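## Task

Put the vial plate into the front slot of the autosampler drawer, turned so well A1 sits at the back-left corner, and then push the drawer completely shut. At the end all three vials must still be upright in their wells. The task fails if a glass vial breaks from a hard squeeze, a knock or a drop of more than a few centimetres, or if any vial ends up lying down or tilted more than a little.

## Robot and tools

Robot: two UR12e-type arms, left_arm and right_arm, each with a Robotiq 140 mm two-finger gripper whose fingers can fold, each on its own carriage (left_rail, right_rail) on one shared floor track. left_rail is always the +y carriage; names do not match image sides.

Scene frame: fixed to the table, table top z = 0, +z up, +x the direction the arms face, +y to their left. The track runs along y at x = 0 (y = 0 mid-track); the table starts at x = 0.17 m. Each arm base sits at x = 0, y = its carriage position_m, z = 0.04 m. Results give end_effector_position (m), end_effector_quat_wxyz and velocities in this frame; printed values can be off by a few cm. The end-effector point lies between the closed finger pads; fingers point along gripper +z and open along gripper y.

execute_actions(actions, cameras): runs actions in order. An action may hold "rows", "steps", "until", and device commands. rows: up to 15 rows, one per 1/30 s step. Each row is 18 numbers in [-1, 1]: left dx, dy, dz, rx, ry, rz, left gripper position, force_limit, speed, then the same nine for the right arm. dx..rz are an offset from that arm's Hand target as it stood when the action began, expressed in the Hand target's own axes (not the scene frame); every row counts from that same start, not from the previous row. Scale: 1.0 = 0.6 m or 180 degrees; rx, ry, rz form one rotation vector. Repeating an offset in a new action moves further. steps: 1 to 450 (default 15), at least one per row; after the last row the arms keep heading to that row's target. Ramp offsets gradually (about +0.01 per row is 0.18 m/s) to avoid jerks. Sending all six pose numbers 0 re-asserts the Hand target. To leave a gripper alone, resend its last three gripper numbers; 0 is a real command. The controller clips each step's command to 150 mm and 16 degrees from the measured pose.

Gripper numbers: position +1 fully open (140 mm), pads meet near -0.8, -1 closes until blocked. force_limit sets grip force after a slow close (about 14 N at -1, 40 N at 0, 58 N at +1); speed sets closing rate (about 30, 140, 250 mm/s at -1, 0, +1). Fast closes grip much harder, so close slowly near glass. object_status: 0 moving, 1 blocked while opening, 2 blocked while closing (a grip), 3 reached position or pads met. Grip in the fingertip quarter of the pads; nearer the palm the fingers fold and grips are unreliable. position_measured is counts: 3 open, 230 pads touching.

Rails: command {"left_rail": {"position_m": ...}} (left -0.8 to 1.5, right -1.5 to 0.8 m), plus speed_m_s (0.01 to 1) and acceleration_factor (0.1 to 1), or {"stop": true}. Then wait with {"steps": n, "until": {"left_rail": {"position_status": ["!=", "moving"]}}}. Keep carriages at least about 0.78 m apart. Rows ride along with a moving carriage. Status words: done, moving, contact_stop, time_out, stopped, stopped_with_arm, stopped_for_other_arm, stopped_for_other_carriage; position_answer taken or not_taken. until can also use {"all": {"status": "ended"}} or {"any": ...}; numeric comparisons need an operator.

move(target, speed, blend, stop_force, zero, blocking, cameras): straight-line paths for the grippers. target is one 18-number row or a list of up to 15 rows, all offsets from the Hand targets at the start (same scale and axes as rows). speed in m/s, 0.002 to 0.5 (default 0.25). blend in m rounds corners in a list. stop_force 4 to 80 N ends an arm's path on contact; use it slowly when setting things down or pushing the drawer, but not when rotating or pulling away from a contact. Ends after at most 10 s. Result adds a "move:" line (done, off_target, moving, held, fault; limits=paced or held). Non-blocking moves must be finished with wait or stop before new rows.

wait(seconds 0 to 10), stop() brakes a move, zoom_image(camera, region [x0,y0,x1,y1] up to 504x504 px), zero_wrist_force(arm), read_manual, finished_scene(scene 1 or 2) ends a scene irreversibly; call it only when the plate is seated and the drawer shut.

Result lines: Joint positions per arm (rail m, then six joint angles rad), Joint velocities, Joint torques, Wrist force/torque in gripper axes plus peak since last result, Hand target, Tool commands, object_status, rail status. Cameras: cam_high, cam_low, cam_over_bench, cam_over_drawer, cam_side_bench, cam_left_wrist, cam_right_wrist (672x504).

Avoid: squeezing or bumping vials, dropping the plate, anything leaving the table, arms touching each other, outside forces near 150 N or joint torque limits (each causes a 10 s arm stop), motor overheating from holding stretched poses, and heavy twist or off-centre loads on the gripper.

Each tool is called after "Request:" as name([rows], argument=value, ...), one row to a line, values as JSON.

## Session

Request:
execute_actions(actions=[])

Scene clock: 0.00 s.
left_arm: end_effector_position=(+0.3563, +0.7943, +0.5790) position_measured=3 object_status=3 end_effector_quat_wxyz=(+0.000, +0.000, +1.000, +0.000) | right_arm: end_effector_position=(+0.3563, -1.2267, +0.5790) position_measured=3 object_status=3 end_effector_quat_wxyz=(+0.000, +0.000, +1.000, +0.000)
Joint positions: left_arm=[0.716 -0.281 -2.157 1.821 -1.235 -1.571 -0.281] | right_arm=[-1.305 -0.28 -2.157 1.821 -1.235 -1.571 -0.28]
Joint velocities: within noise
Joint torques (N m): no reading
Wrist force (N): no reading
Wrist torque (N m): no reading
Wrist force, peak (N): no reading
Hand target: left_arm +0.3563, +0.7943, +0.5790; +0.000, +0.000, +1.000, +0.000 | right_arm +0.3563, -1.2267, +0.5790; +0.000, +0.000, +1.000, +0.000
Tool commands: left_gripper/position=+1.0 left_gripper/force_limit=+1.0 left_gripper/speed=+1.0 right_gripper/position=+1.0 right_gripper/force_limit=+1.0 right_gripper/speed=+1.0
left_rail: position_m=0.716 position_status=done
right_rail: position_m=-1.305 position_status=done

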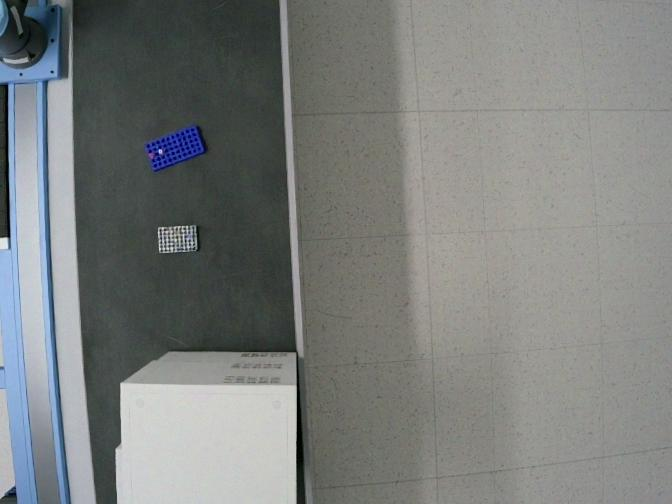

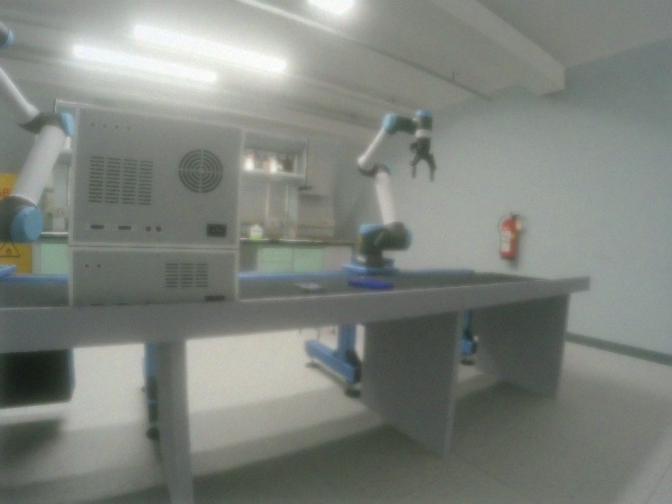

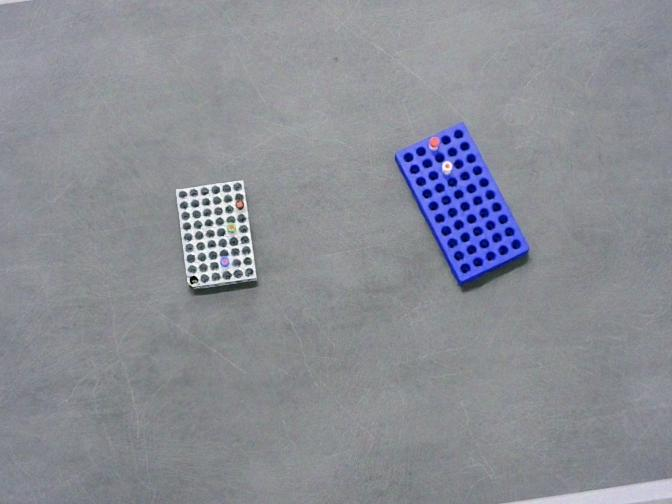

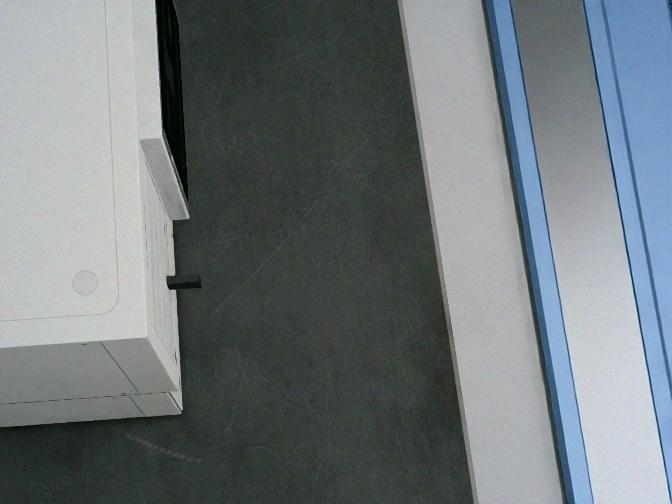

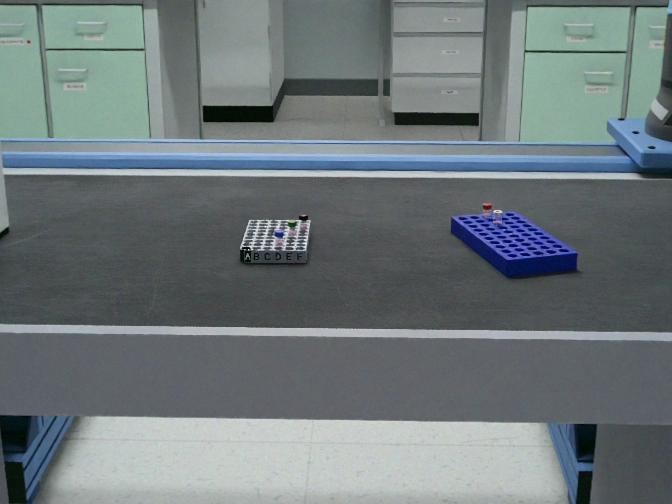

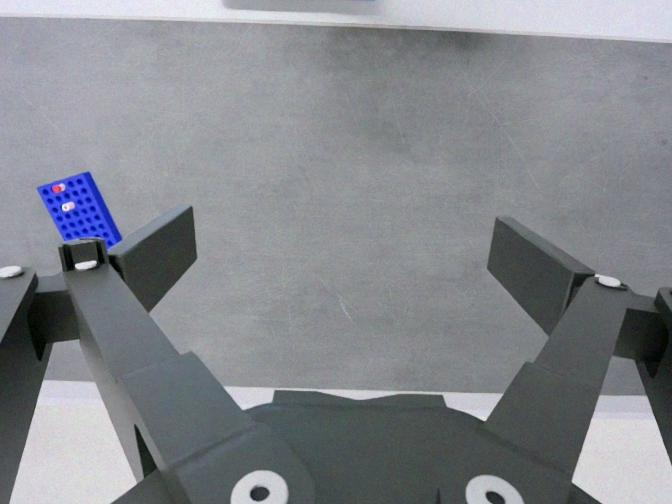

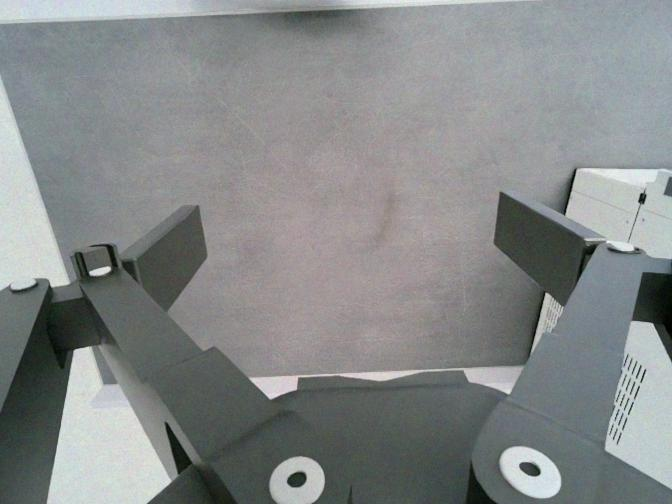

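Request:
zoom_image(camera="cam_over_bench", region=[150, 160, 290, 310])

Request:
zoom_image(camera="cam_side_bench", region=[220, 195, 330, 275])

Request:
zoom_image(camera="cam_over_drawer", region=[0, 0, 300, 450])

Request:
zoom_image(camera="cam_right_wrist", region=[472, 150, 672, 450])

Request:
zoom_image(camera="cam_high", region=[60, 200, 310, 504])

Scaled by 3.360 from the camera's 672x504 image, which has a finer 960x720 frame.

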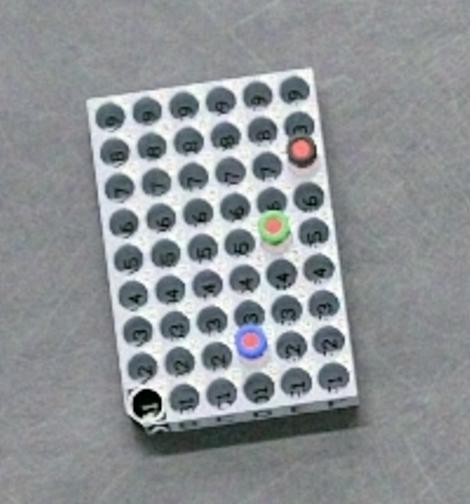

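Scaled by 4.582 from the camera's 672x504 image, which has a finer 960x720 frame.

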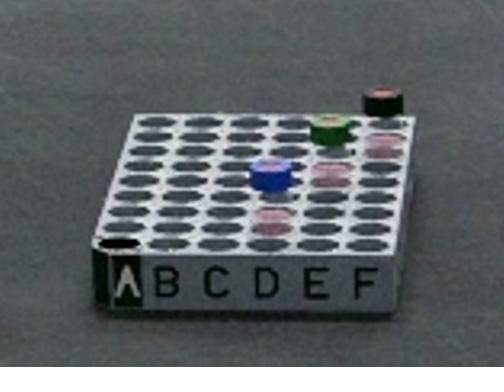

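Scaled by 1.120 from the camera's 672x504 image, which has a finer 960x720 frame.

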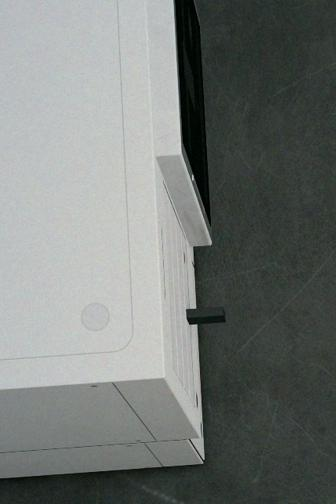

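Scaled by 1.680 from the camera's 672x504 image, which has a finer 960x720 frame.

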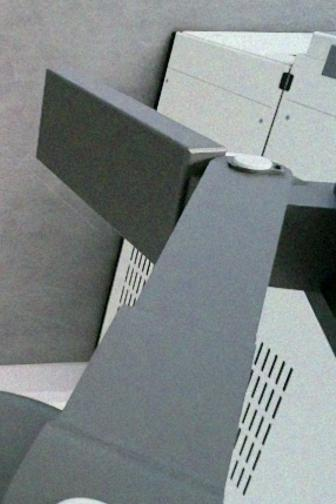

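Scaled by 1.658 from the camera's 672x504 image, which has a finer 960x720 frame.

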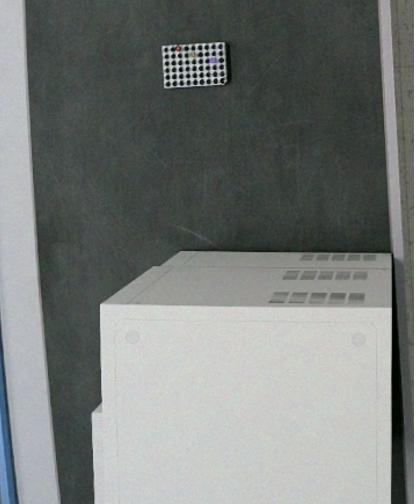

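Request:
execute_actions([
  {"left_rail":{"position_m":0.03},"steps":150,"until":{"left_rail":{"position_status":["!=","moving"]}}},
], cameras=["cam_left_wrist","cam_over_drawer","cam_over_bench"])

Scene clock: 64.00 s.
left_arm: end_effector_position=(+0.3563, +0.1087, +0.5790) position_measured=3 object_status=3 end_effector_quat_wxyz=(+0.000, +0.000, +1.000, +0.000) end_effector_velocity=(+0.000, -0.002, +0.000) end_effector_angular_velocity=(+0.000, +0.000, +0.000) | right_arm: end_effector_position=(+0.3563, -1.2267, +0.5790) position_measured=3 object_status=3 end_effector_quat_wxyz=(+0.000, +0.000, +1.000, +0.000)
Joint positions: left_arm=[0.03 -0.281 -2.157 1.821 -1.235 -1.571 -0.281] | right_arm=[-1.305 -0.28 -2.157 1.821 -1.235 -1.571 -0.281]
Joint velocities: left_arm=[-0.002 0 0 0 0 0 0] | right_arm=[within noise]
Joint torques (N m): left_arm=[3.9 3.03 -45.03 -3.7 0.03 0.05] | right_arm=[-1.61 6.8 -42.98 -4.29 -0.81 0.03]
Wrist force (N): left_arm=[-0.3 0.1 -0.5] | right_arm=[-0.6 0.2 -0.3]
Wrist torque (N m): left_arm=[0.03 0.06 0.00] | right_arm=[0.04 0.13 0.00]
Wrist force, peak (N): left_arm=[-0.1 2.3 -0.1] | right_arm=[-0.7 -0.1 -0.7]
Hand target: left_arm +0.3563, +0.1087, +0.5790; +0.000, +0.000, +1.000, +0.000 | right_arm +0.3563, -1.2267, +0.5790; +0.000, +0.000, +1.000, +0.000
Tool commands: left_gripper/position=+1.0 left_gripper/force_limit=+1.0 left_gripper/speed=+1.0 right_gripper/position=+1.0 right_gripper/force_limit=+1.0 right_gripper/speed=+1.0
left_rail: position_m=0.030 position_status=done
right_rail: position_m=-1.305 position_status=done
Images, in order: cam_over_bench, cam_over_drawer, cam_left_wrist.

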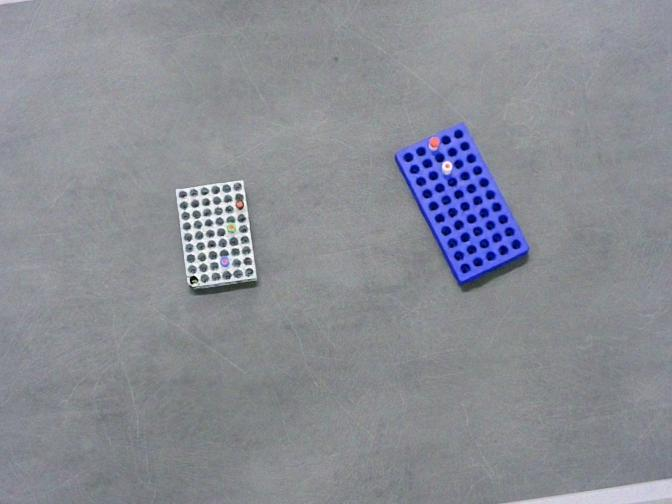

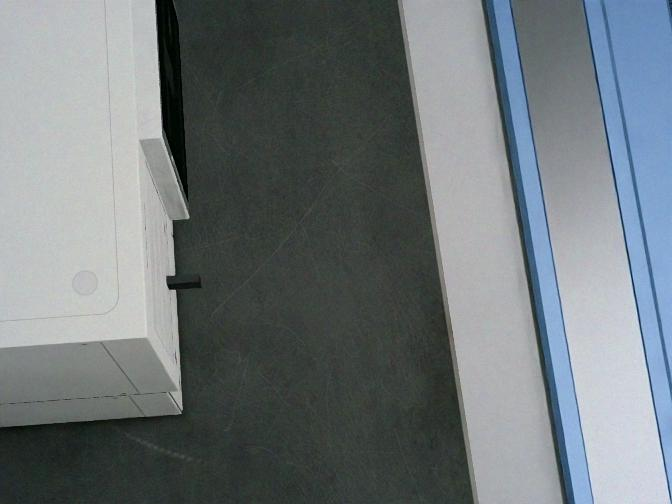

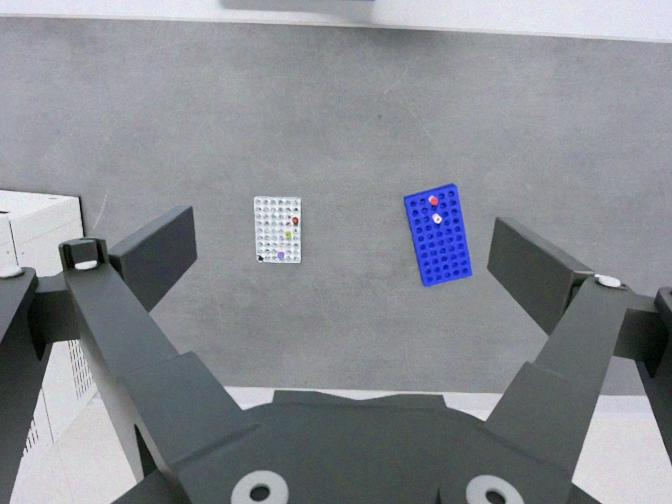

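Request:
execute_actions([
  {"right_rail":{"position_m":-1.45},"left_rail":{"position_m":-0.4},"steps":200,"until":{"all":{"status":"ended"}}},
], cameras=["cam_left_wrist"])

Request:
move(target=[0.13,0,0.1,0,-0.25,0,1,1,1,0,0,0,0,0,0,1,1,1], cameras=["cam_left_wrist"])

Scene clock: 107.43 s.
Wrist force, peak (N): left_arm=[0.1 -2.0 0.0] | right_arm=[-0.6 -2.1 -0.4]
Tool commands: left_gripper/position=+1.0 left_gripper/force_limit=+1.0 left_gripper/speed=+1.0 right_gripper/position=+1.0 right_gripper/force_limit=+1.0 right_gripper/speed=+1.0
left_rail: position_m=-0.400 position_status=done
right_rail: position_m=-1.450 position_status=done
Images, in order: cam_left_wrist.

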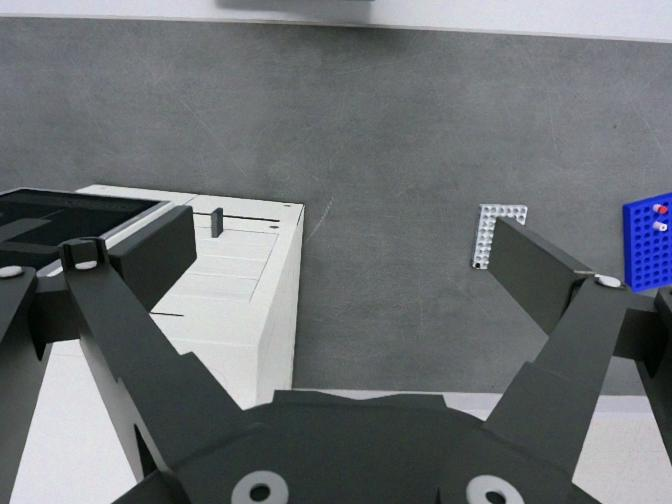

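Scene clock: 110.90 s.
left_arm: end_effector_position=(+0.2793, -0.3194, +0.5190) position_measured=3 object_status=3 end_effector_quat_wxyz=(+0.343, +0.045, +0.932, -0.111) | right_arm: end_effector_position=(+0.3563, -1.3714, +0.5790) position_measured=3 object_status=3 end_effector_quat_wxyz=(+0.000, +0.000, +1.000, +0.000)
Joint positions: left_arm=[-0.4 -0.408 -2.844 2.312 -1.776 -1.54 -0.3] | right_arm=[-1.45 -0.28 -2.157 1.821 -1.235 -1.571 -0.281]
Joint torques (N m): left_arm=[24.3 60.87 -38.1 -9.34 -2.26 2.84] | right_arm=[-0.85 10.71 -38.4 -2.81 -1 0.24]
Wrist force (N): left_arm=[-0.1 -0.1 0.9] | right_arm=[-0.6 0.1 -0.4]
Wrist torque (N m): left_arm=[-0.06 -0.25 0.17] | right_arm=[0.02 0.14 0.00]
Wrist force, peak (N): left_arm=[1.1 -0.6 1.6] | right_arm=[0.1 -0.5 -1.0]
Hand target: left_arm +0.2783, -0.3214, +0.5190; +0.383, +0.000, +0.924, +0.000 | right_arm +0.3563, -1.3714, +0.5790; +0.000, +0.000, +1.000, +0.000
Off the commanded pose: left_arm 0.002 m, 14 deg | right_arm 0.000 m, 0 deg.
left_rail: position_m=-0.400 position_status=done
right_rail: position_m=-1.450 position_status=done
move: off_target (left_arm); limits=paced
Images, in order: cam_left_wrist.

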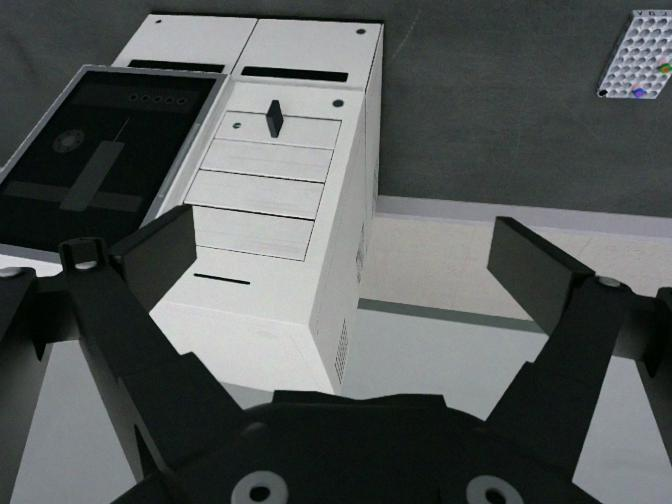

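Request:
execute_actions([
  {"left_rail":{"position_m":0.0},"steps":150,"until":{"left_rail":{"position_status":["!=","moving"]}}},
], cameras=[])

Request:
move(target=[0.09,-0.923,0.237,0,0.0556,0,-0.2,1,0,0,0,0,0,0,0,1,1,1], cameras=["cam_left_wrist","cam_over_drawer"])

Scene clock: 177.00 s.
Wrist force, peak (N): left_arm=[0.0 2.3 0.1] | right_arm=[-0.9 -0.2 -0.6]
Tool commands: left_gripper/position=+1.0 left_gripper/force_limit=+1.0 left_gripper/speed=+1.0 right_gripper/position=+1.0 right_gripper/force_limit=+1.0 right_gripper/speed=+1.0
Off the commanded pose: left_arm 0.002 m, 14 deg | right_arm 0.000 m, 0 deg.
left_rail: position_m=0.000 position_status=done
right_rail: position_m=-1.450 position_status=done

Scene clock: 180.13 s.
left_arm: end_effector_position=(+0.3407, -0.4751, +0.3803) position_measured=154 object_status=3 end_effector_quat_wxyz=(+0.301, +0.000, +0.954, +0.000) | right_arm: end_effector_position=(+0.3563, -1.3714, +0.5790) position_measured=3 object_status=3 end_effector_quat_wxyz=(+0.000, +0.000, +1.000, +0.000)
Joint positions: left_arm=[0 -1.632 -1.922 2.154 -1.76 -0.961 -1.646] | right_arm=[-1.45 -0.28 -2.157 1.821 -1.235 -1.571 -0.281]
Joint torques (N m): left_arm=[22.26 2.39 -56.92 -8.33 -0.88 2.33] | right_arm=[-2.32 13.7 -37.71 -2.57 -0.8 0.24]
Wrist force (N): left_arm=[0.1 0.1 0.5] | right_arm=[-0.3 -0.6 -0.2]
Wrist torque (N m): left_arm=[-0.02 -0.19 0.17] | right_arm=[-0.13 0.08 0.00]
Wrist force, peak (N): left_arm=[0.5 -2.1 1.3] | right_arm=[-0.7 0.3 -0.8]
Hand target: left_arm +0.3407, -0.4752, +0.3803; +0.301, +0.000, +0.954, +0.000 | right_arm +0.3563, -1.3714, +0.5790; +0.000, +0.000, +1.000, +0.000
Off the commanded pose: left_arm 0.000 m, 0 deg | right_arm 0.000 m, 0 deg.
left_rail: position_m=0.000 position_status=done
right_rail: position_m=-1.450 position_status=done
move: done; limits=paced
Images, in order: cam_over_drawer, cam_left_wrist.

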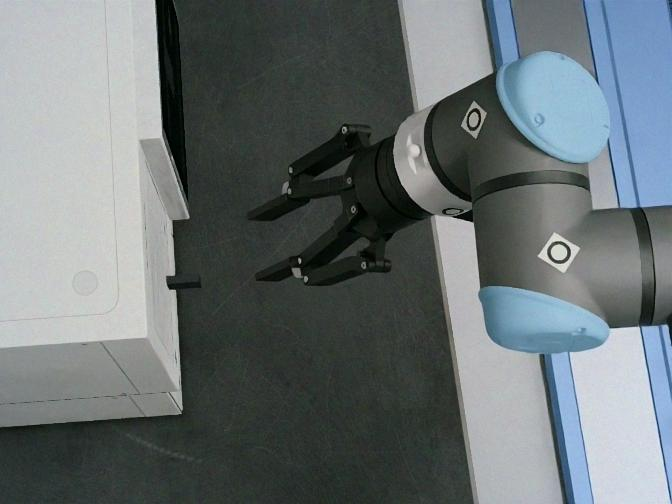

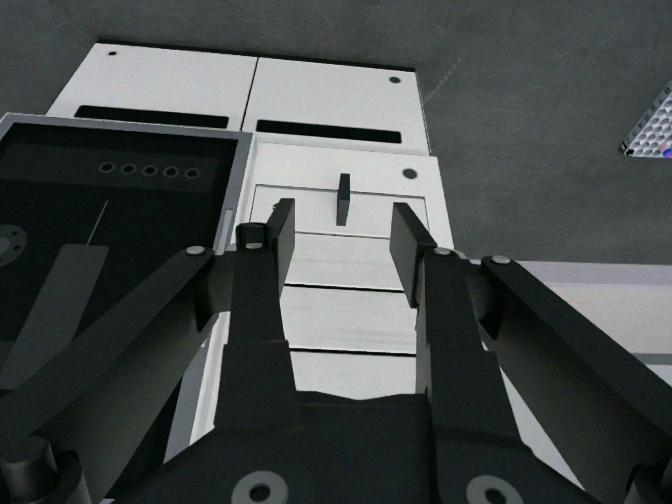

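Request:
move(target=[-0.012,0,0.202,0,0,0,-0.2,1,0,0,0,0,0,0,0,1,1,1], speed=0.08, stop_force=8, cameras=["cam_left_wrist","cam_over_drawer"])

Scene clock: 195.67 s.
left_arm: end_effector_position=(+0.4161, -0.4752, +0.2851) position_measured=154 object_status=3 end_effector_quat_wxyz=(+0.301, +0.000, +0.954, +0.000) | right_arm: end_effector_position=(+0.3563, -1.3714, +0.5790) position_measured=3 object_status=3 end_effector_quat_wxyz=(+0.000, +0.000, +1.000, +0.000)
Joint positions: left_arm=[0 -1.475 -1.789 2.267 -2.116 -0.963 -1.454] | right_arm=[-1.45 -0.28 -2.157 1.821 -1.235 -1.571 -0.28]
Joint torques (N m): left_arm=[22.61 -7.83 -39.78 -8.31 -1.13 2.29] | right_arm=[-2.81 15.48 -37.52 -2.79 -0.61 0.08]
Wrist force (N): left_arm=[-0.3 0.8 -0.1] | right_arm=[-0.2 0.0 -0.4]
Wrist torque (N m): left_arm=[0.07 -0.18 0.20] | right_arm=[-0.01 0.04 0.00]
Wrist force, peak (N): left_arm=[-0.7 0.9 1.0] | right_arm=[-1.0 0.2 -0.2]
Hand target: left_arm +0.4161, -0.4752, +0.2851; +0.301, +0.000, +0.954, +0.000 | right_arm +0.3563, -1.3714, +0.5790; +0.000, +0.000, +1.000, +0.000
Off the commanded pose: left_arm 0.000 m, 0 deg | right_arm 0.000 m, 0 deg.
left_rail: position_m=0.000 position_status=done
right_rail: position_m=-1.450 position_status=done
move: done
Images, in order: cam_over_drawer, cam_left_wrist.

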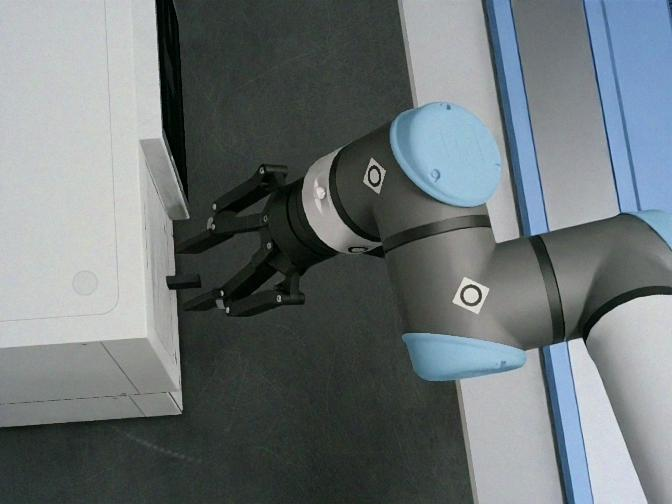

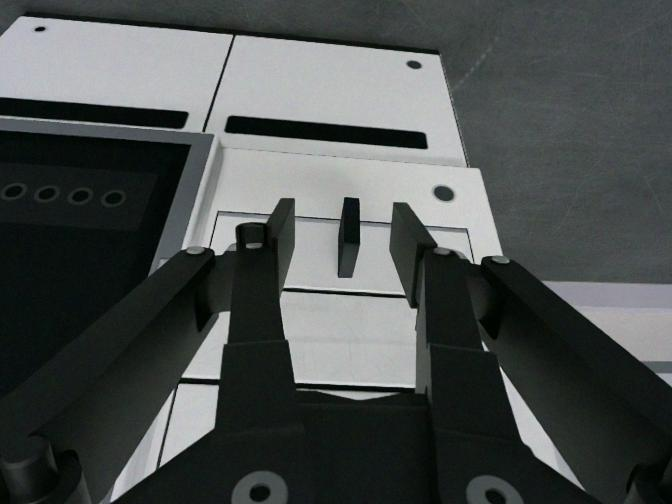

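Request:
execute_actions([
  {"rows":[[0,0,0,0,0,0,-1,-0.5,-1,0,0,0,0,0,0,1,1,1]],"steps":90},
], cameras=["cam_left_wrist"])

Scene clock: 209.87 s.
left_arm: end_effector_position=(+0.4161, -0.4752, +0.2851) position_measured=208 object_status=2 end_effector_quat_wxyz=(+0.301, +0.000, +0.954, +0.000) | right_arm: end_effector_position=(+0.3563, -1.3714, +0.5790) position_measured=3 object_status=3 end_effector_quat_wxyz=(+0.000, +0.000, +1.000, +0.000)
Joint positions: left_arm=[0 -1.475 -1.789 2.267 -2.116 -0.963 -1.454] | right_arm=[-1.45 -0.28 -2.157 1.821 -1.235 -1.571 -0.28]
Joint torques (N m): left_arm=[-13.81 -9.52 -58.82 -14.46 -0.51 2.62] | right_arm=[-2.55 18.25 -38.88 -2.5 -0.82 0.26]
Wrist force (N): left_arm=[1.0 32.3 -21.7] | right_arm=[-0.1 0.3 -0.6]
Wrist torque (N m): left_arm=[-0.65 -0.22 0.24] | right_arm=[0.05 0.02 0.00]
Wrist force, peak (N): left_arm=[0.5 32.3 -22.4] | right_arm=[-0.6 -0.1 -1.0]
Hand target: left_arm +0.4161, -0.4752, +0.2851; +0.301, +0.000, +0.954, +0.000 | right_arm +0.3563, -1.3714, +0.5790; +0.000, +0.000, +1.000, +0.000
Off the commanded pose: left_arm 0.000 m, 0 deg | right_arm 0.000 m, 0 deg.
left_rail: position_m=0.000 position_status=done
right_rail: position_m=-1.450 position_status=done
Images, in order: cam_left_wrist.

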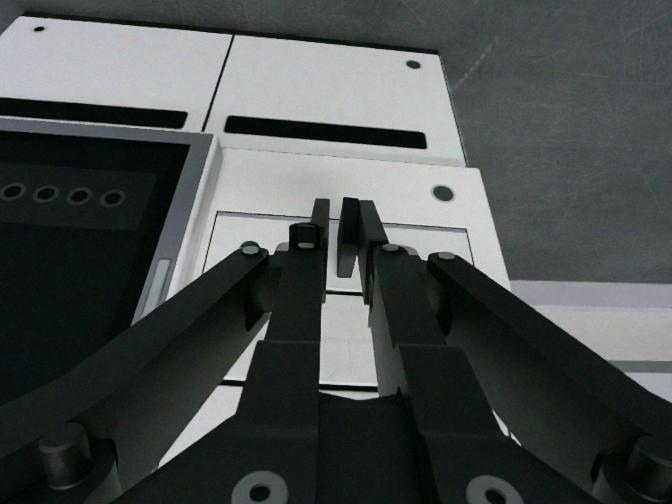

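Request:
execute_actions([
  {"rows":[[0,0,0,0,0,0,-0.5,-0.5,-0.5,0,0,0,0,0,0,1,1,1]],"steps":20},
  {"rows":[[0,0.003,0,0,0,0,-0.5,-0.5,-1,0,0,0,0,0,0,1,1,1],[0,0.006,0,0,0,0,-0.5,-0.5,-1,0,0,0,0,0,0,1,1,1]],"steps":20},
  {"rows":[[0,0,0,0,0,0,-1,-0.5,-1,0,0,0,0,0,0,1,1,1]],"steps":75},
], cameras=["cam_left_wrist"])

Scene clock: 228.27 s.
left_arm: end_effector_position=(+0.4161, -0.4716, +0.2851) position_measured=217 object_status=2 end_effector_quat_wxyz=(+0.301, +0.000, +0.954, +0.000) | right_arm: end_effector_position=(+0.3563, -1.3714, +0.5790) position_measured=3 object_status=3 end_effector_quat_wxyz=(+0.000, +0.000, +1.000, +0.000)
Joint positions: left_arm=[0 -1.474 -1.796 2.272 -2.114 -0.963 -1.453] | right_arm=[-1.45 -0.28 -2.157 1.821 -1.235 -1.571 -0.28]
Joint torques (N m): left_arm=[21.96 -41.44 -43.06 -5.99 -0.95 1.05] | right_arm=[-3.41 18.02 -39.05 -2.67 -1.04 0.05]
Wrist force (N): left_arm=[1.2 2.6 -2.0] | right_arm=[-0.2 0.3 -0.2]
Wrist torque (N m): left_arm=[0.07 -0.45 0.37] | right_arm=[0.07 0.03 0.01]
Wrist force, peak (N): left_arm=[0.7 33.0 -21.7] | right_arm=[-0.6 0.5 -0.5]
Hand target: left_arm +0.4161, -0.4716, +0.2851; +0.301, +0.000, +0.954, +0.000 | right_arm +0.3563, -1.3714, +0.5790; +0.000, +0.000, +1.000, +0.000
Off the commanded pose: left_arm 0.000 m, 0 deg | right_arm 0.000 m, 0 deg.
left_rail: position_m=0.000 position_status=done
right_rail: position_m=-1.450 position_status=done
Images, in order: cam_left_wrist.

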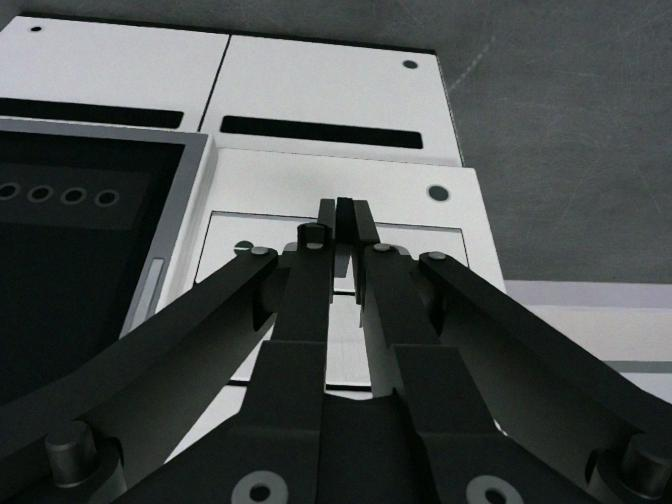

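Request:
move(target=[0.273,0,-0.191,0,0,0,-1,-0.5,-1,0,0,0,0,0,0,1,1,1], speed=0.06, stop_force=35, cameras=["cam_left_wrist","cam_over_drawer"])

Scene clock: 239.10 s.
left_arm: end_effector_position=(+0.3682, -0.4715, +0.2849) position_measured=217 object_status=2 end_effector_quat_wxyz=(+0.301, +0.000, +0.954, +0.000) | right_arm: end_effector_position=(+0.3563, -1.3714, +0.5790) position_measured=3 object_status=3 end_effector_quat_wxyz=(+0.000, +0.000, +1.000, +0.000)
Joint positions: left_arm=[0 -1.573 -1.842 2.289 -2.016 -0.96 -1.573] | right_arm=[-1.45 -0.28 -2.157 1.821 -1.235 -1.571 -0.281]
Joint torques (N m): left_arm=[-13.95 18.33 -76.11 -31.2 -6.29 2.39] | right_arm=[-3.72 15.43 -39.61 -2.53 -0.74 0.13]
Wrist force (N): left_arm=[-26.7 96.5 -29.4] | right_arm=[0.0 -0.1 -0.4]
Wrist torque (N m): left_arm=[-1.57 -0.83 0.29] | right_arm=[-0.02 0.00 0.01]
Wrist force, peak (N): left_arm=[-25.5 96.8 -32.3] | right_arm=[0.0 -0.4 -0.9]
Hand target: left_arm +0.3682, -0.4715, +0.2849; +0.301, +0.000, +0.954, +0.000 (not the last commanded pose) | right_arm +0.3563, -1.3714, +0.5790; +0.000, +0.000, +1.000, +0.000
Off the commanded pose: left_arm 0.152 m, 0 deg | right_arm 0.000 m, 0 deg.
left_rail: position_m=0.000 position_status=done
right_rail: position_m=-1.450 position_status=done
move: contact (left_arm)
Images, in order: cam_over_drawer, cam_left_wrist.

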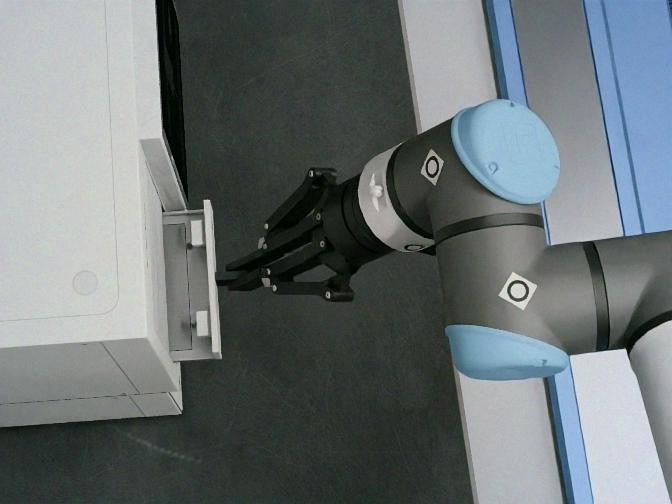

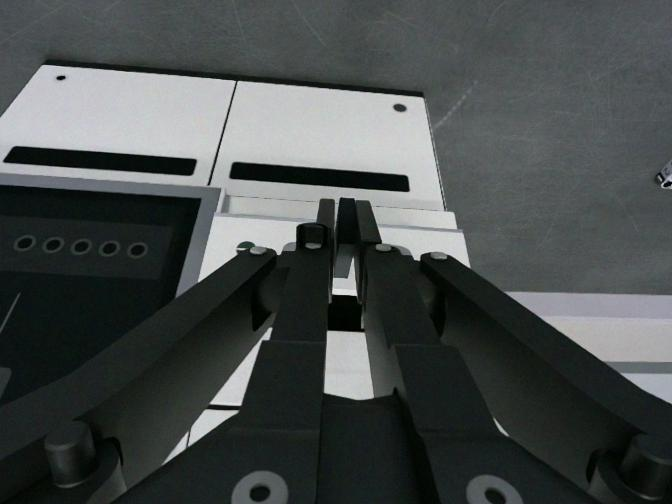

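Request:
execute_actions([
  {"rows":[[0,0.002,0,0,0,0,-1,-0.5,-1,0,0,0,0,0,0,1,1,1],[0,0.004,0,0,0,0,-1,-0.5,-1,0,0,0,0,0,0,1,1,1],[0,0.005,0,0,0,0,-1,-0.5,-1,0,0,0,0,0,0,1,1,1]],"steps":20},
  {"rows":[[0,0,0,0,0,0,-0.6,-0.5,-0.8,0,0,0,0,0,0,1,1,1]],"steps":25},
  {"rows":[[0,0,0,0.003,0,0.005,-0.6,-0.5,-1,0,0,0,0,0,0,1,1,1],[0,0,0,0.007,0,0.01,-0.6,-0.5,-1,0,0,0,0,0,0,1,1,1],[0,0,0,0.0112,0,0.0159,-0.6,-0.5,-1,0,0,0,0,0,0,1,1,1]],"steps":25},
], cameras=["cam_left_wrist"])

Scene clock: 265.93 s.
left_arm: end_effector_position=(+0.3682, -0.4685, +0.2849) position_measured=205 object_status=3 end_effector_quat_wxyz=(+0.300, +0.029, +0.953, -0.009) | right_arm: end_effector_position=(+0.3563, -1.3714, +0.5790) position_measured=3 object_status=3 end_effector_quat_wxyz=(+0.000, +0.000, +1.000, +0.000)
Joint positions: left_arm=[0 -1.573 -1.866 2.315 -2.061 -0.961 -1.498] | right_arm=[-1.45 -0.28 -2.157 1.821 -1.235 -1.571 -0.28]
Joint torques (N m): left_arm=[21.76 -44.17 -39.71 -7.99 -0.78 2.77] | right_arm=[-3 15.97 -39.71 -2.67 -0.82 -0.27]
Wrist force (N): left_arm=[2.6 -2.5 0.9] | right_arm=[-0.3 0.0 -0.1]
Wrist torque (N m): left_arm=[-0.70 -0.79 0.21] | right_arm=[0.00 0.06 0.01]
Wrist force, peak (N): left_arm=[-27.2 97.8 -30.1] | right_arm=[-0.7 -0.3 -0.8]
Hand target: left_arm +0.3682, -0.4685, +0.2849; +0.300, +0.029, +0.953, -0.009 | right_arm +0.3563, -1.3714, +0.5790; +0.000, +0.000, +1.000, +0.000
Off the commanded pose: left_arm 0.000 m, 0 deg | right_arm 0.000 m, 0 deg.
left_rail: position_m=0.000 position_status=done
right_rail: position_m=-1.450 position_status=done
Images, in order: cam_left_wrist.

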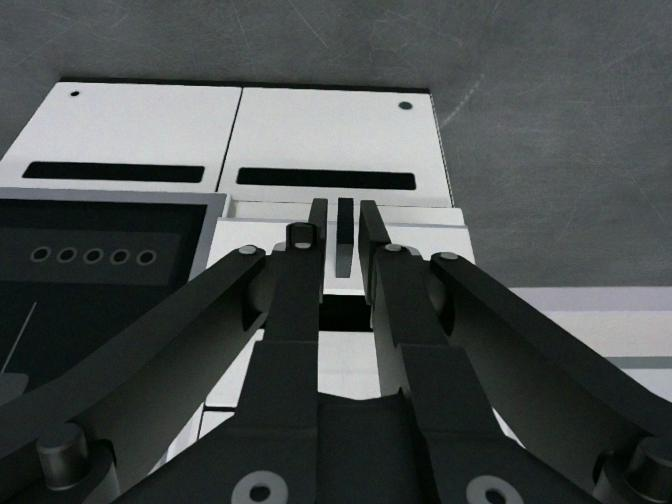

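Request:
execute_actions([
  {"rows":[[0,0,0,0,0,0,-1,-0.5,-1,0,0,0,0,0,0,1,1,1]],"steps":60},
], cameras=[])

Request:
move(target=[0.191,0,-0.134,0,0,0,-1,-0.5,-1,0,0,0,0,0,0,1,1,1], speed=0.06, stop_force=35, cameras=["cam_left_wrist","cam_over_drawer"])

Scene clock: 279.93 s.
Wrist force, peak (N): left_arm=[-3.5 30.2 -9.6] | right_arm=[-0.4 0.2 -0.9]
Off the commanded pose: left_arm 0.000 m, 0 deg | right_arm 0.000 m, 0 deg.
left_rail: position_m=0.000 position_status=done
right_rail: position_m=-1.450 position_status=done

Scene clock: 283.47 s.
left_arm: end_effector_position=(+0.2285, -0.4600, +0.2851) position_measured=218 object_status=2 end_effector_quat_wxyz=(+0.300, +0.029, +0.953, -0.009) | right_arm: end_effector_position=(+0.3563, -1.3714, +0.5790) position_measured=3 object_status=3 end_effector_quat_wxyz=(+0.000, +0.000, +1.000, +0.000)
Joint positions: left_arm=[0 -1.894 -1.973 2.328 -1.748 -0.984 -1.887] | right_arm=[-1.45 -0.28 -2.157 1.821 -1.235 -1.571 -0.28]
Joint torques (N m): left_arm=[-27.53 -34.87 -74.79 -12.44 3.09 -2.15] | right_arm=[-3.3 17.55 -40.16 -2.8 -0.74 -0.32]
Wrist force (N): left_arm=[3.5 35.2 5.3] | right_arm=[-0.7 -0.2 -0.7]
Wrist torque (N m): left_arm=[-1.23 -0.59 -0.04] | right_arm=[-0.05 0.17 0.00]
Wrist force, peak (N): left_arm=[-2.4 42.1 -4.2] | right_arm=[-0.7 0.2 -0.9]
Hand target: left_arm +0.2285, -0.4600, +0.2851; +0.300, +0.029, +0.953, -0.009 | right_arm +0.3563, -1.3714, +0.5790; +0.000, +0.000, +1.000, +0.000
Off the commanded pose: left_arm 0.000 m, 0 deg | right_arm 0.000 m, 0 deg.
left_rail: position_m=0.000 position_status=done
right_rail: position_m=-1.450 position_status=done
move: done
Images, in order: cam_over_drawer, cam_left_wrist.

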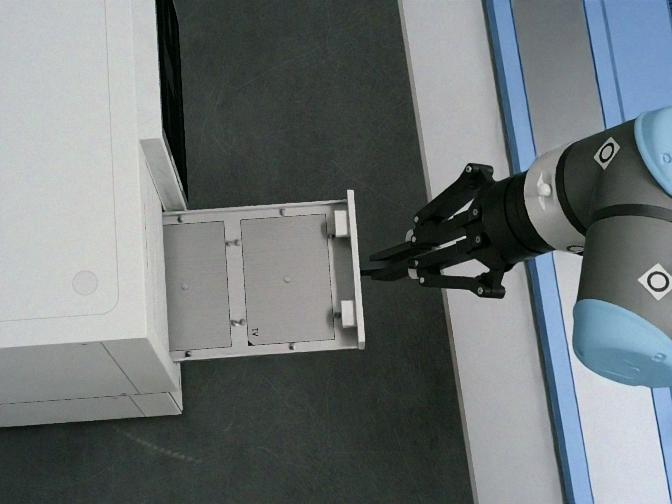

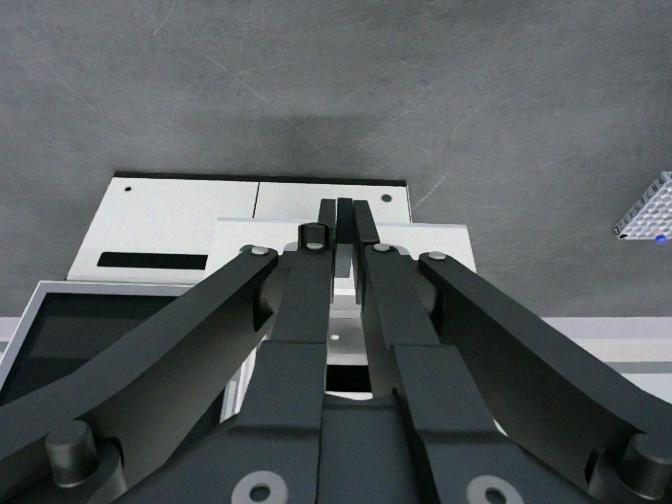

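Request:
execute_actions([
  {"rows":[[0,0.001,0,0,0,0,-1,-0.5,-1,0,0,0,0,0,0,1,1,1],[0,0.0018,0,0,0,0,-1,-0.5,-1,0,0,0,0,0,0,1,1,1]],"steps":15},
  {"rows":[[0,0,0,0,0,0,-0.4,-0.5,-0.8,0,0,0,0,0,0,1,1,1]],"steps":30},
], cameras=[])

Request:
move([
  [-0.191,0,-0.273,0,0,0,-0.4,-0.5,-1,0,0,0,0,0,0,1,1,1],
  [-0.31,0,-0.35,0,0.194,0,-0.4,-0.5,-1,0,0,0,0,0,0,1,1,1],
], blend=0.02, speed=0.2, cameras=["cam_left_wrist","cam_over_drawer"])

Scene clock: 316.90 s.
Wrist force, peak (N): left_arm=[3.9 35.6 5.2] | right_arm=[-0.3 -0.1 -1.2]
Off the commanded pose: left_arm 0.000 m, 0 deg | right_arm 0.000 m, 0 deg.
left_rail: position_m=0.000 position_status=done
right_rail: position_m=-1.450 position_status=done

Scene clock: 320.13 s.
left_arm: end_effector_position=(+0.2605, -0.4608, +0.5638) position_measured=179 object_status=3 end_effector_quat_wxyz=(+0.001, +0.031, +1.000, +0.000) | right_arm: end_effector_position=(+0.3563, -1.3714, +0.5790) position_measured=3 object_status=3 end_effector_quat_wxyz=(+0.000, +0.000, +1.000, +0.000)
Joint positions: left_arm=[0 -1.393 -1.875 1.701 -1.397 -1.569 -1.331] | right_arm=[-1.45 -0.28 -2.157 1.821 -1.235 -1.571 -0.281]
Joint torques (N m): left_arm=[22.2 -7.14 -56.68 -1.29 -2.58 2.02] | right_arm=[-3.1 17.2 -40.88 -2.72 -0.68 -0.23]
Wrist force (N): left_arm=[2.4 -2.0 1.2] | right_arm=[-0.1 0.0 -0.4]
Wrist torque (N m): left_arm=[-0.44 -0.56 -0.02] | right_arm=[0.00 0.03 0.01]
Wrist force, peak (N): left_arm=[3.1 -1.7 3.5] | right_arm=[-0.8 0.1 -0.6]
Hand target: left_arm +0.2605, -0.4608, +0.5638; +0.001, +0.031, +1.000, +0.000 | right_arm +0.3563, -1.3714, +0.5790; +0.000, +0.000, +1.000, +0.000
Off the commanded pose: left_arm 0.000 m, 0 deg | right_arm 0.000 m, 0 deg.
left_rail: position_m=0.000 position_status=done
right_rail: position_m=-1.450 position_status=done
move: done
Images, in order: cam_over_drawer, cam_left_wrist.

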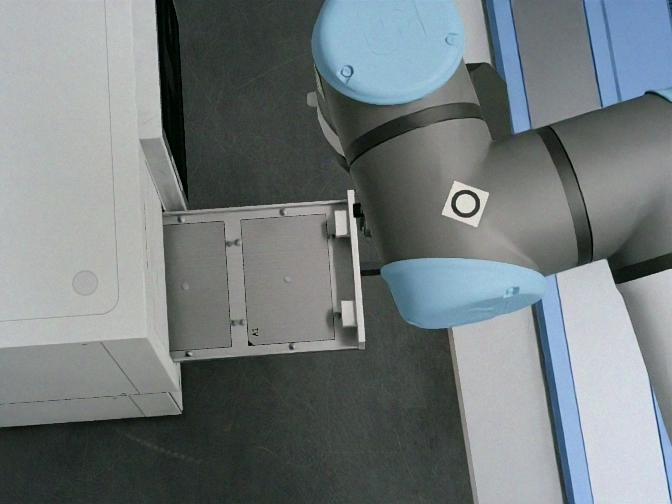

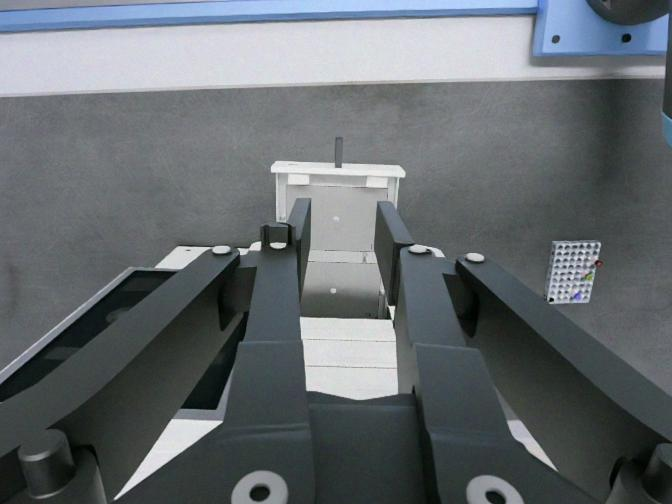

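Request:
move(target=[-0.119,0,0.33,0,0,0,-1,-1,-0.5,0,0,0,0,0,0,1,1,1], speed=0.2, cameras=["cam_left_wrist"])

Request:
move(target=[0,0,0.2,0,0,0,-1,-1,-0.5,0,0,0,0,0,0,1,1,1], speed=0.03, stop_force=5, cameras=["cam_left_wrist","cam_over_drawer"])

Scene clock: 342.07 s.
Wrist force, peak (N): left_arm=[1.8 -1.4 3.1] | right_arm=[-0.1 0.7 -0.9]
Off the commanded pose: left_arm 0.000 m, 0 deg | right_arm 0.000 m, 0 deg.
left_rail: position_m=0.000 position_status=done
right_rail: position_m=-1.450 position_status=done
move: done
Images, in order: cam_left_wrist.

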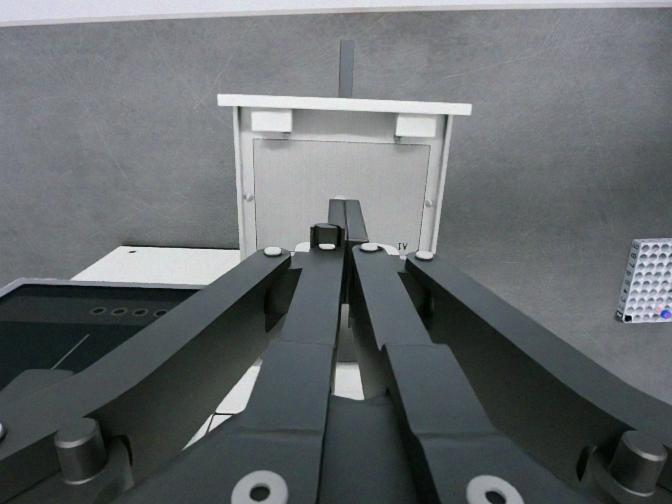

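Scene clock: 346.60 s.
left_arm: end_effector_position=(+0.3321, -0.4652, +0.2747) position_measured=232 object_status=3 end_effector_quat_wxyz=(+0.001, +0.031, +1.000, +0.000) | right_arm: end_effector_position=(+0.3563, -1.3714, +0.5790) position_measured=3 object_status=3 end_effector_quat_wxyz=(+0.000, +0.000, +1.000, +0.000)
Joint positions: left_arm=[0 -1.261 -1.748 2.121 -1.945 -1.57 -1.2] | right_arm=[-1.45 -0.28 -2.157 1.821 -1.235 -1.571 -0.28]
Joint torques (N m): left_arm=[-16.44 -55.71 -52.05 -0.98 -2.43 0.98] | right_arm=[-3.93 15.11 -41.66 -2.7 -0.69 0.01]
Wrist force (N): left_arm=[0.9 -1.8 -0.6] | right_arm=[-0.1 -0.4 -0.2]
Wrist torque (N m): left_arm=[-0.29 -0.46 -0.06] | right_arm=[-0.10 0.02 0.00]
Wrist force, peak (N): left_arm=[3.0 24.4 -53.4] | right_arm=[-0.1 -0.4 -0.9]
Hand target: left_arm +0.3321, -0.4652, +0.2747; +0.001, +0.031, +1.000, +0.000 (not the last commanded pose) | right_arm +0.3563, -1.3714, +0.5790; +0.000, +0.000, +1.000, +0.000
Off the commanded pose: left_arm 0.029 m, 0 deg | right_arm 0.000 m, 0 deg.
left_rail: position_m=0.000 position_status=done
right_rail: position_m=-1.450 position_status=done
move: contact (left_arm)
Images, in order: cam_over_drawer, cam_left_wrist.

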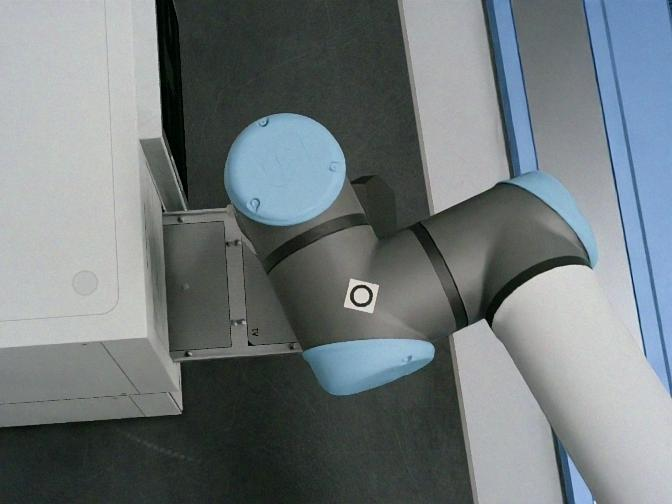

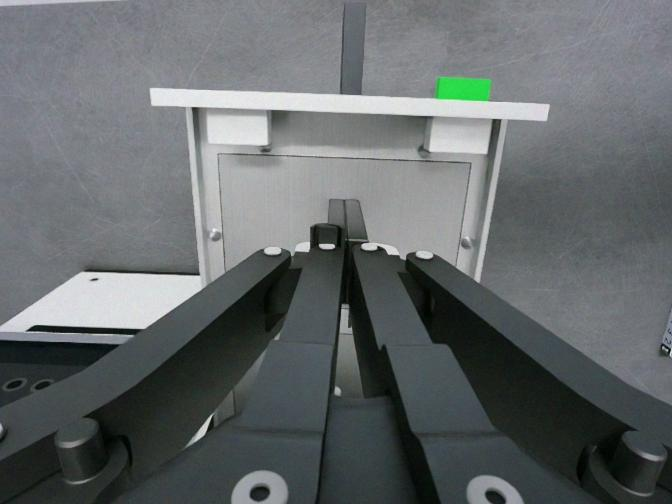

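Request:
move([
  [0,0,-0.25,0,0,0,-1,-1,-0.5,0,0,0,0,0,0,1,1,1],
  [0.027,0.441,-0.25,0,0,0,-1,-1,-0.5,0,0,0,0,0,0,1,1,1],
  [-0.216,0.781,-0.175,0,0,-0.0197,-1,-1,-0.5,0,0,0,0,0,0,1,1,1],
], blend=0.05, speed=0.25, cameras=["cam_left_wrist","cam_over_drawer","cam_over_bench"])

Scene clock: 392.50 s.
left_arm: end_effector_position=(+0.4900, -0.0056, +0.3798) position_measured=232 object_status=3 end_effector_quat_wxyz=(+0.001, +0.000, +1.000, +0.000) | right_arm: end_effector_position=(+0.3563, -1.3714, +0.5790) position_measured=3 object_status=3 end_effector_quat_wxyz=(+0.000, +0.000, +1.000, +0.000)
Joint positions: left_arm=[0 -0.375 -1.955 2.075 -1.692 -1.57 -0.375] | right_arm=[-1.45 -0.28 -2.157 1.821 -1.235 -1.571 -0.28]
Joint torques (N m): left_arm=[23.7 -2.5 -57.1 -8.36 -2.45 2.85] | right_arm=[-3.59 15.97 -42.31 -2.58 -0.85 -0.28]
Wrist force (N): left_arm=[1.6 -1.4 -0.2] | right_arm=[-0.3 0.0 -0.2]
Wrist torque (N m): left_arm=[-0.23 -0.40 0.01] | right_arm=[-0.01 0.08 0.01]
Wrist force, peak (N): left_arm=[1.7 -2.9 -0.4] | right_arm=[-0.6 0.1 -0.9]
Hand target: left_arm +0.4901, -0.0055, +0.3798; +0.001, +0.000, +1.000, +0.000 | right_arm +0.3563, -1.3714, +0.5790; +0.000, +0.000, +1.000, +0.000
Off the commanded pose: left_arm 0.000 m, 0 deg | right_arm 0.000 m, 0 deg.
left_rail: position_m=0.000 position_status=done
right_rail: position_m=-1.450 position_status=done
move: done
Images, in order: cam_over_bench, cam_over_drawer, cam_left_wrist.

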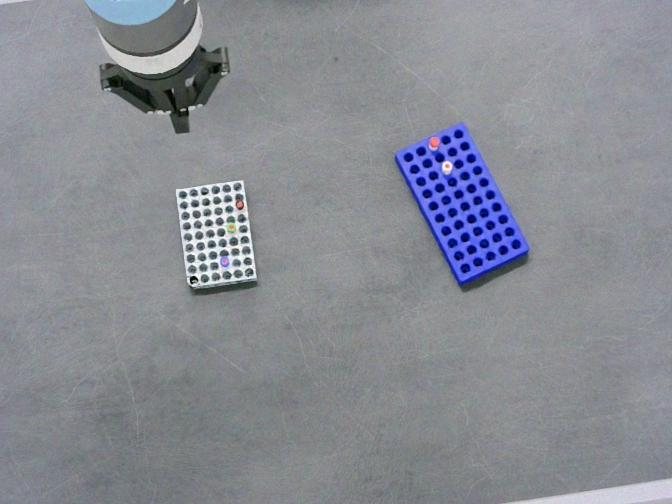

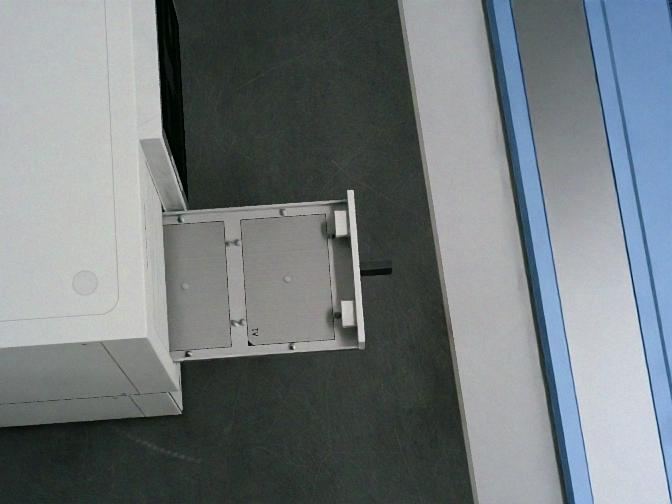

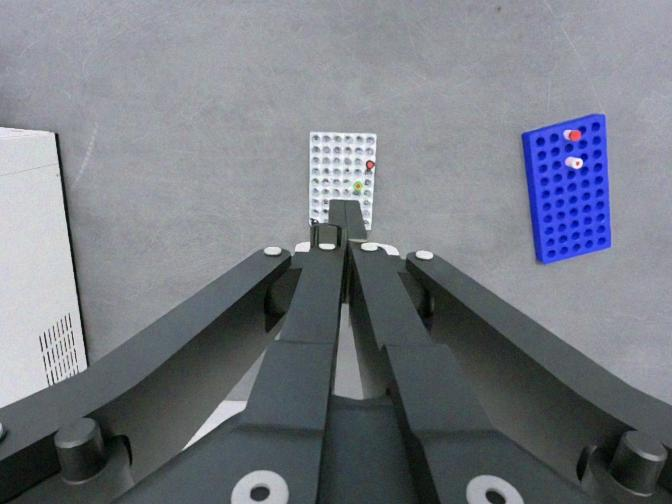

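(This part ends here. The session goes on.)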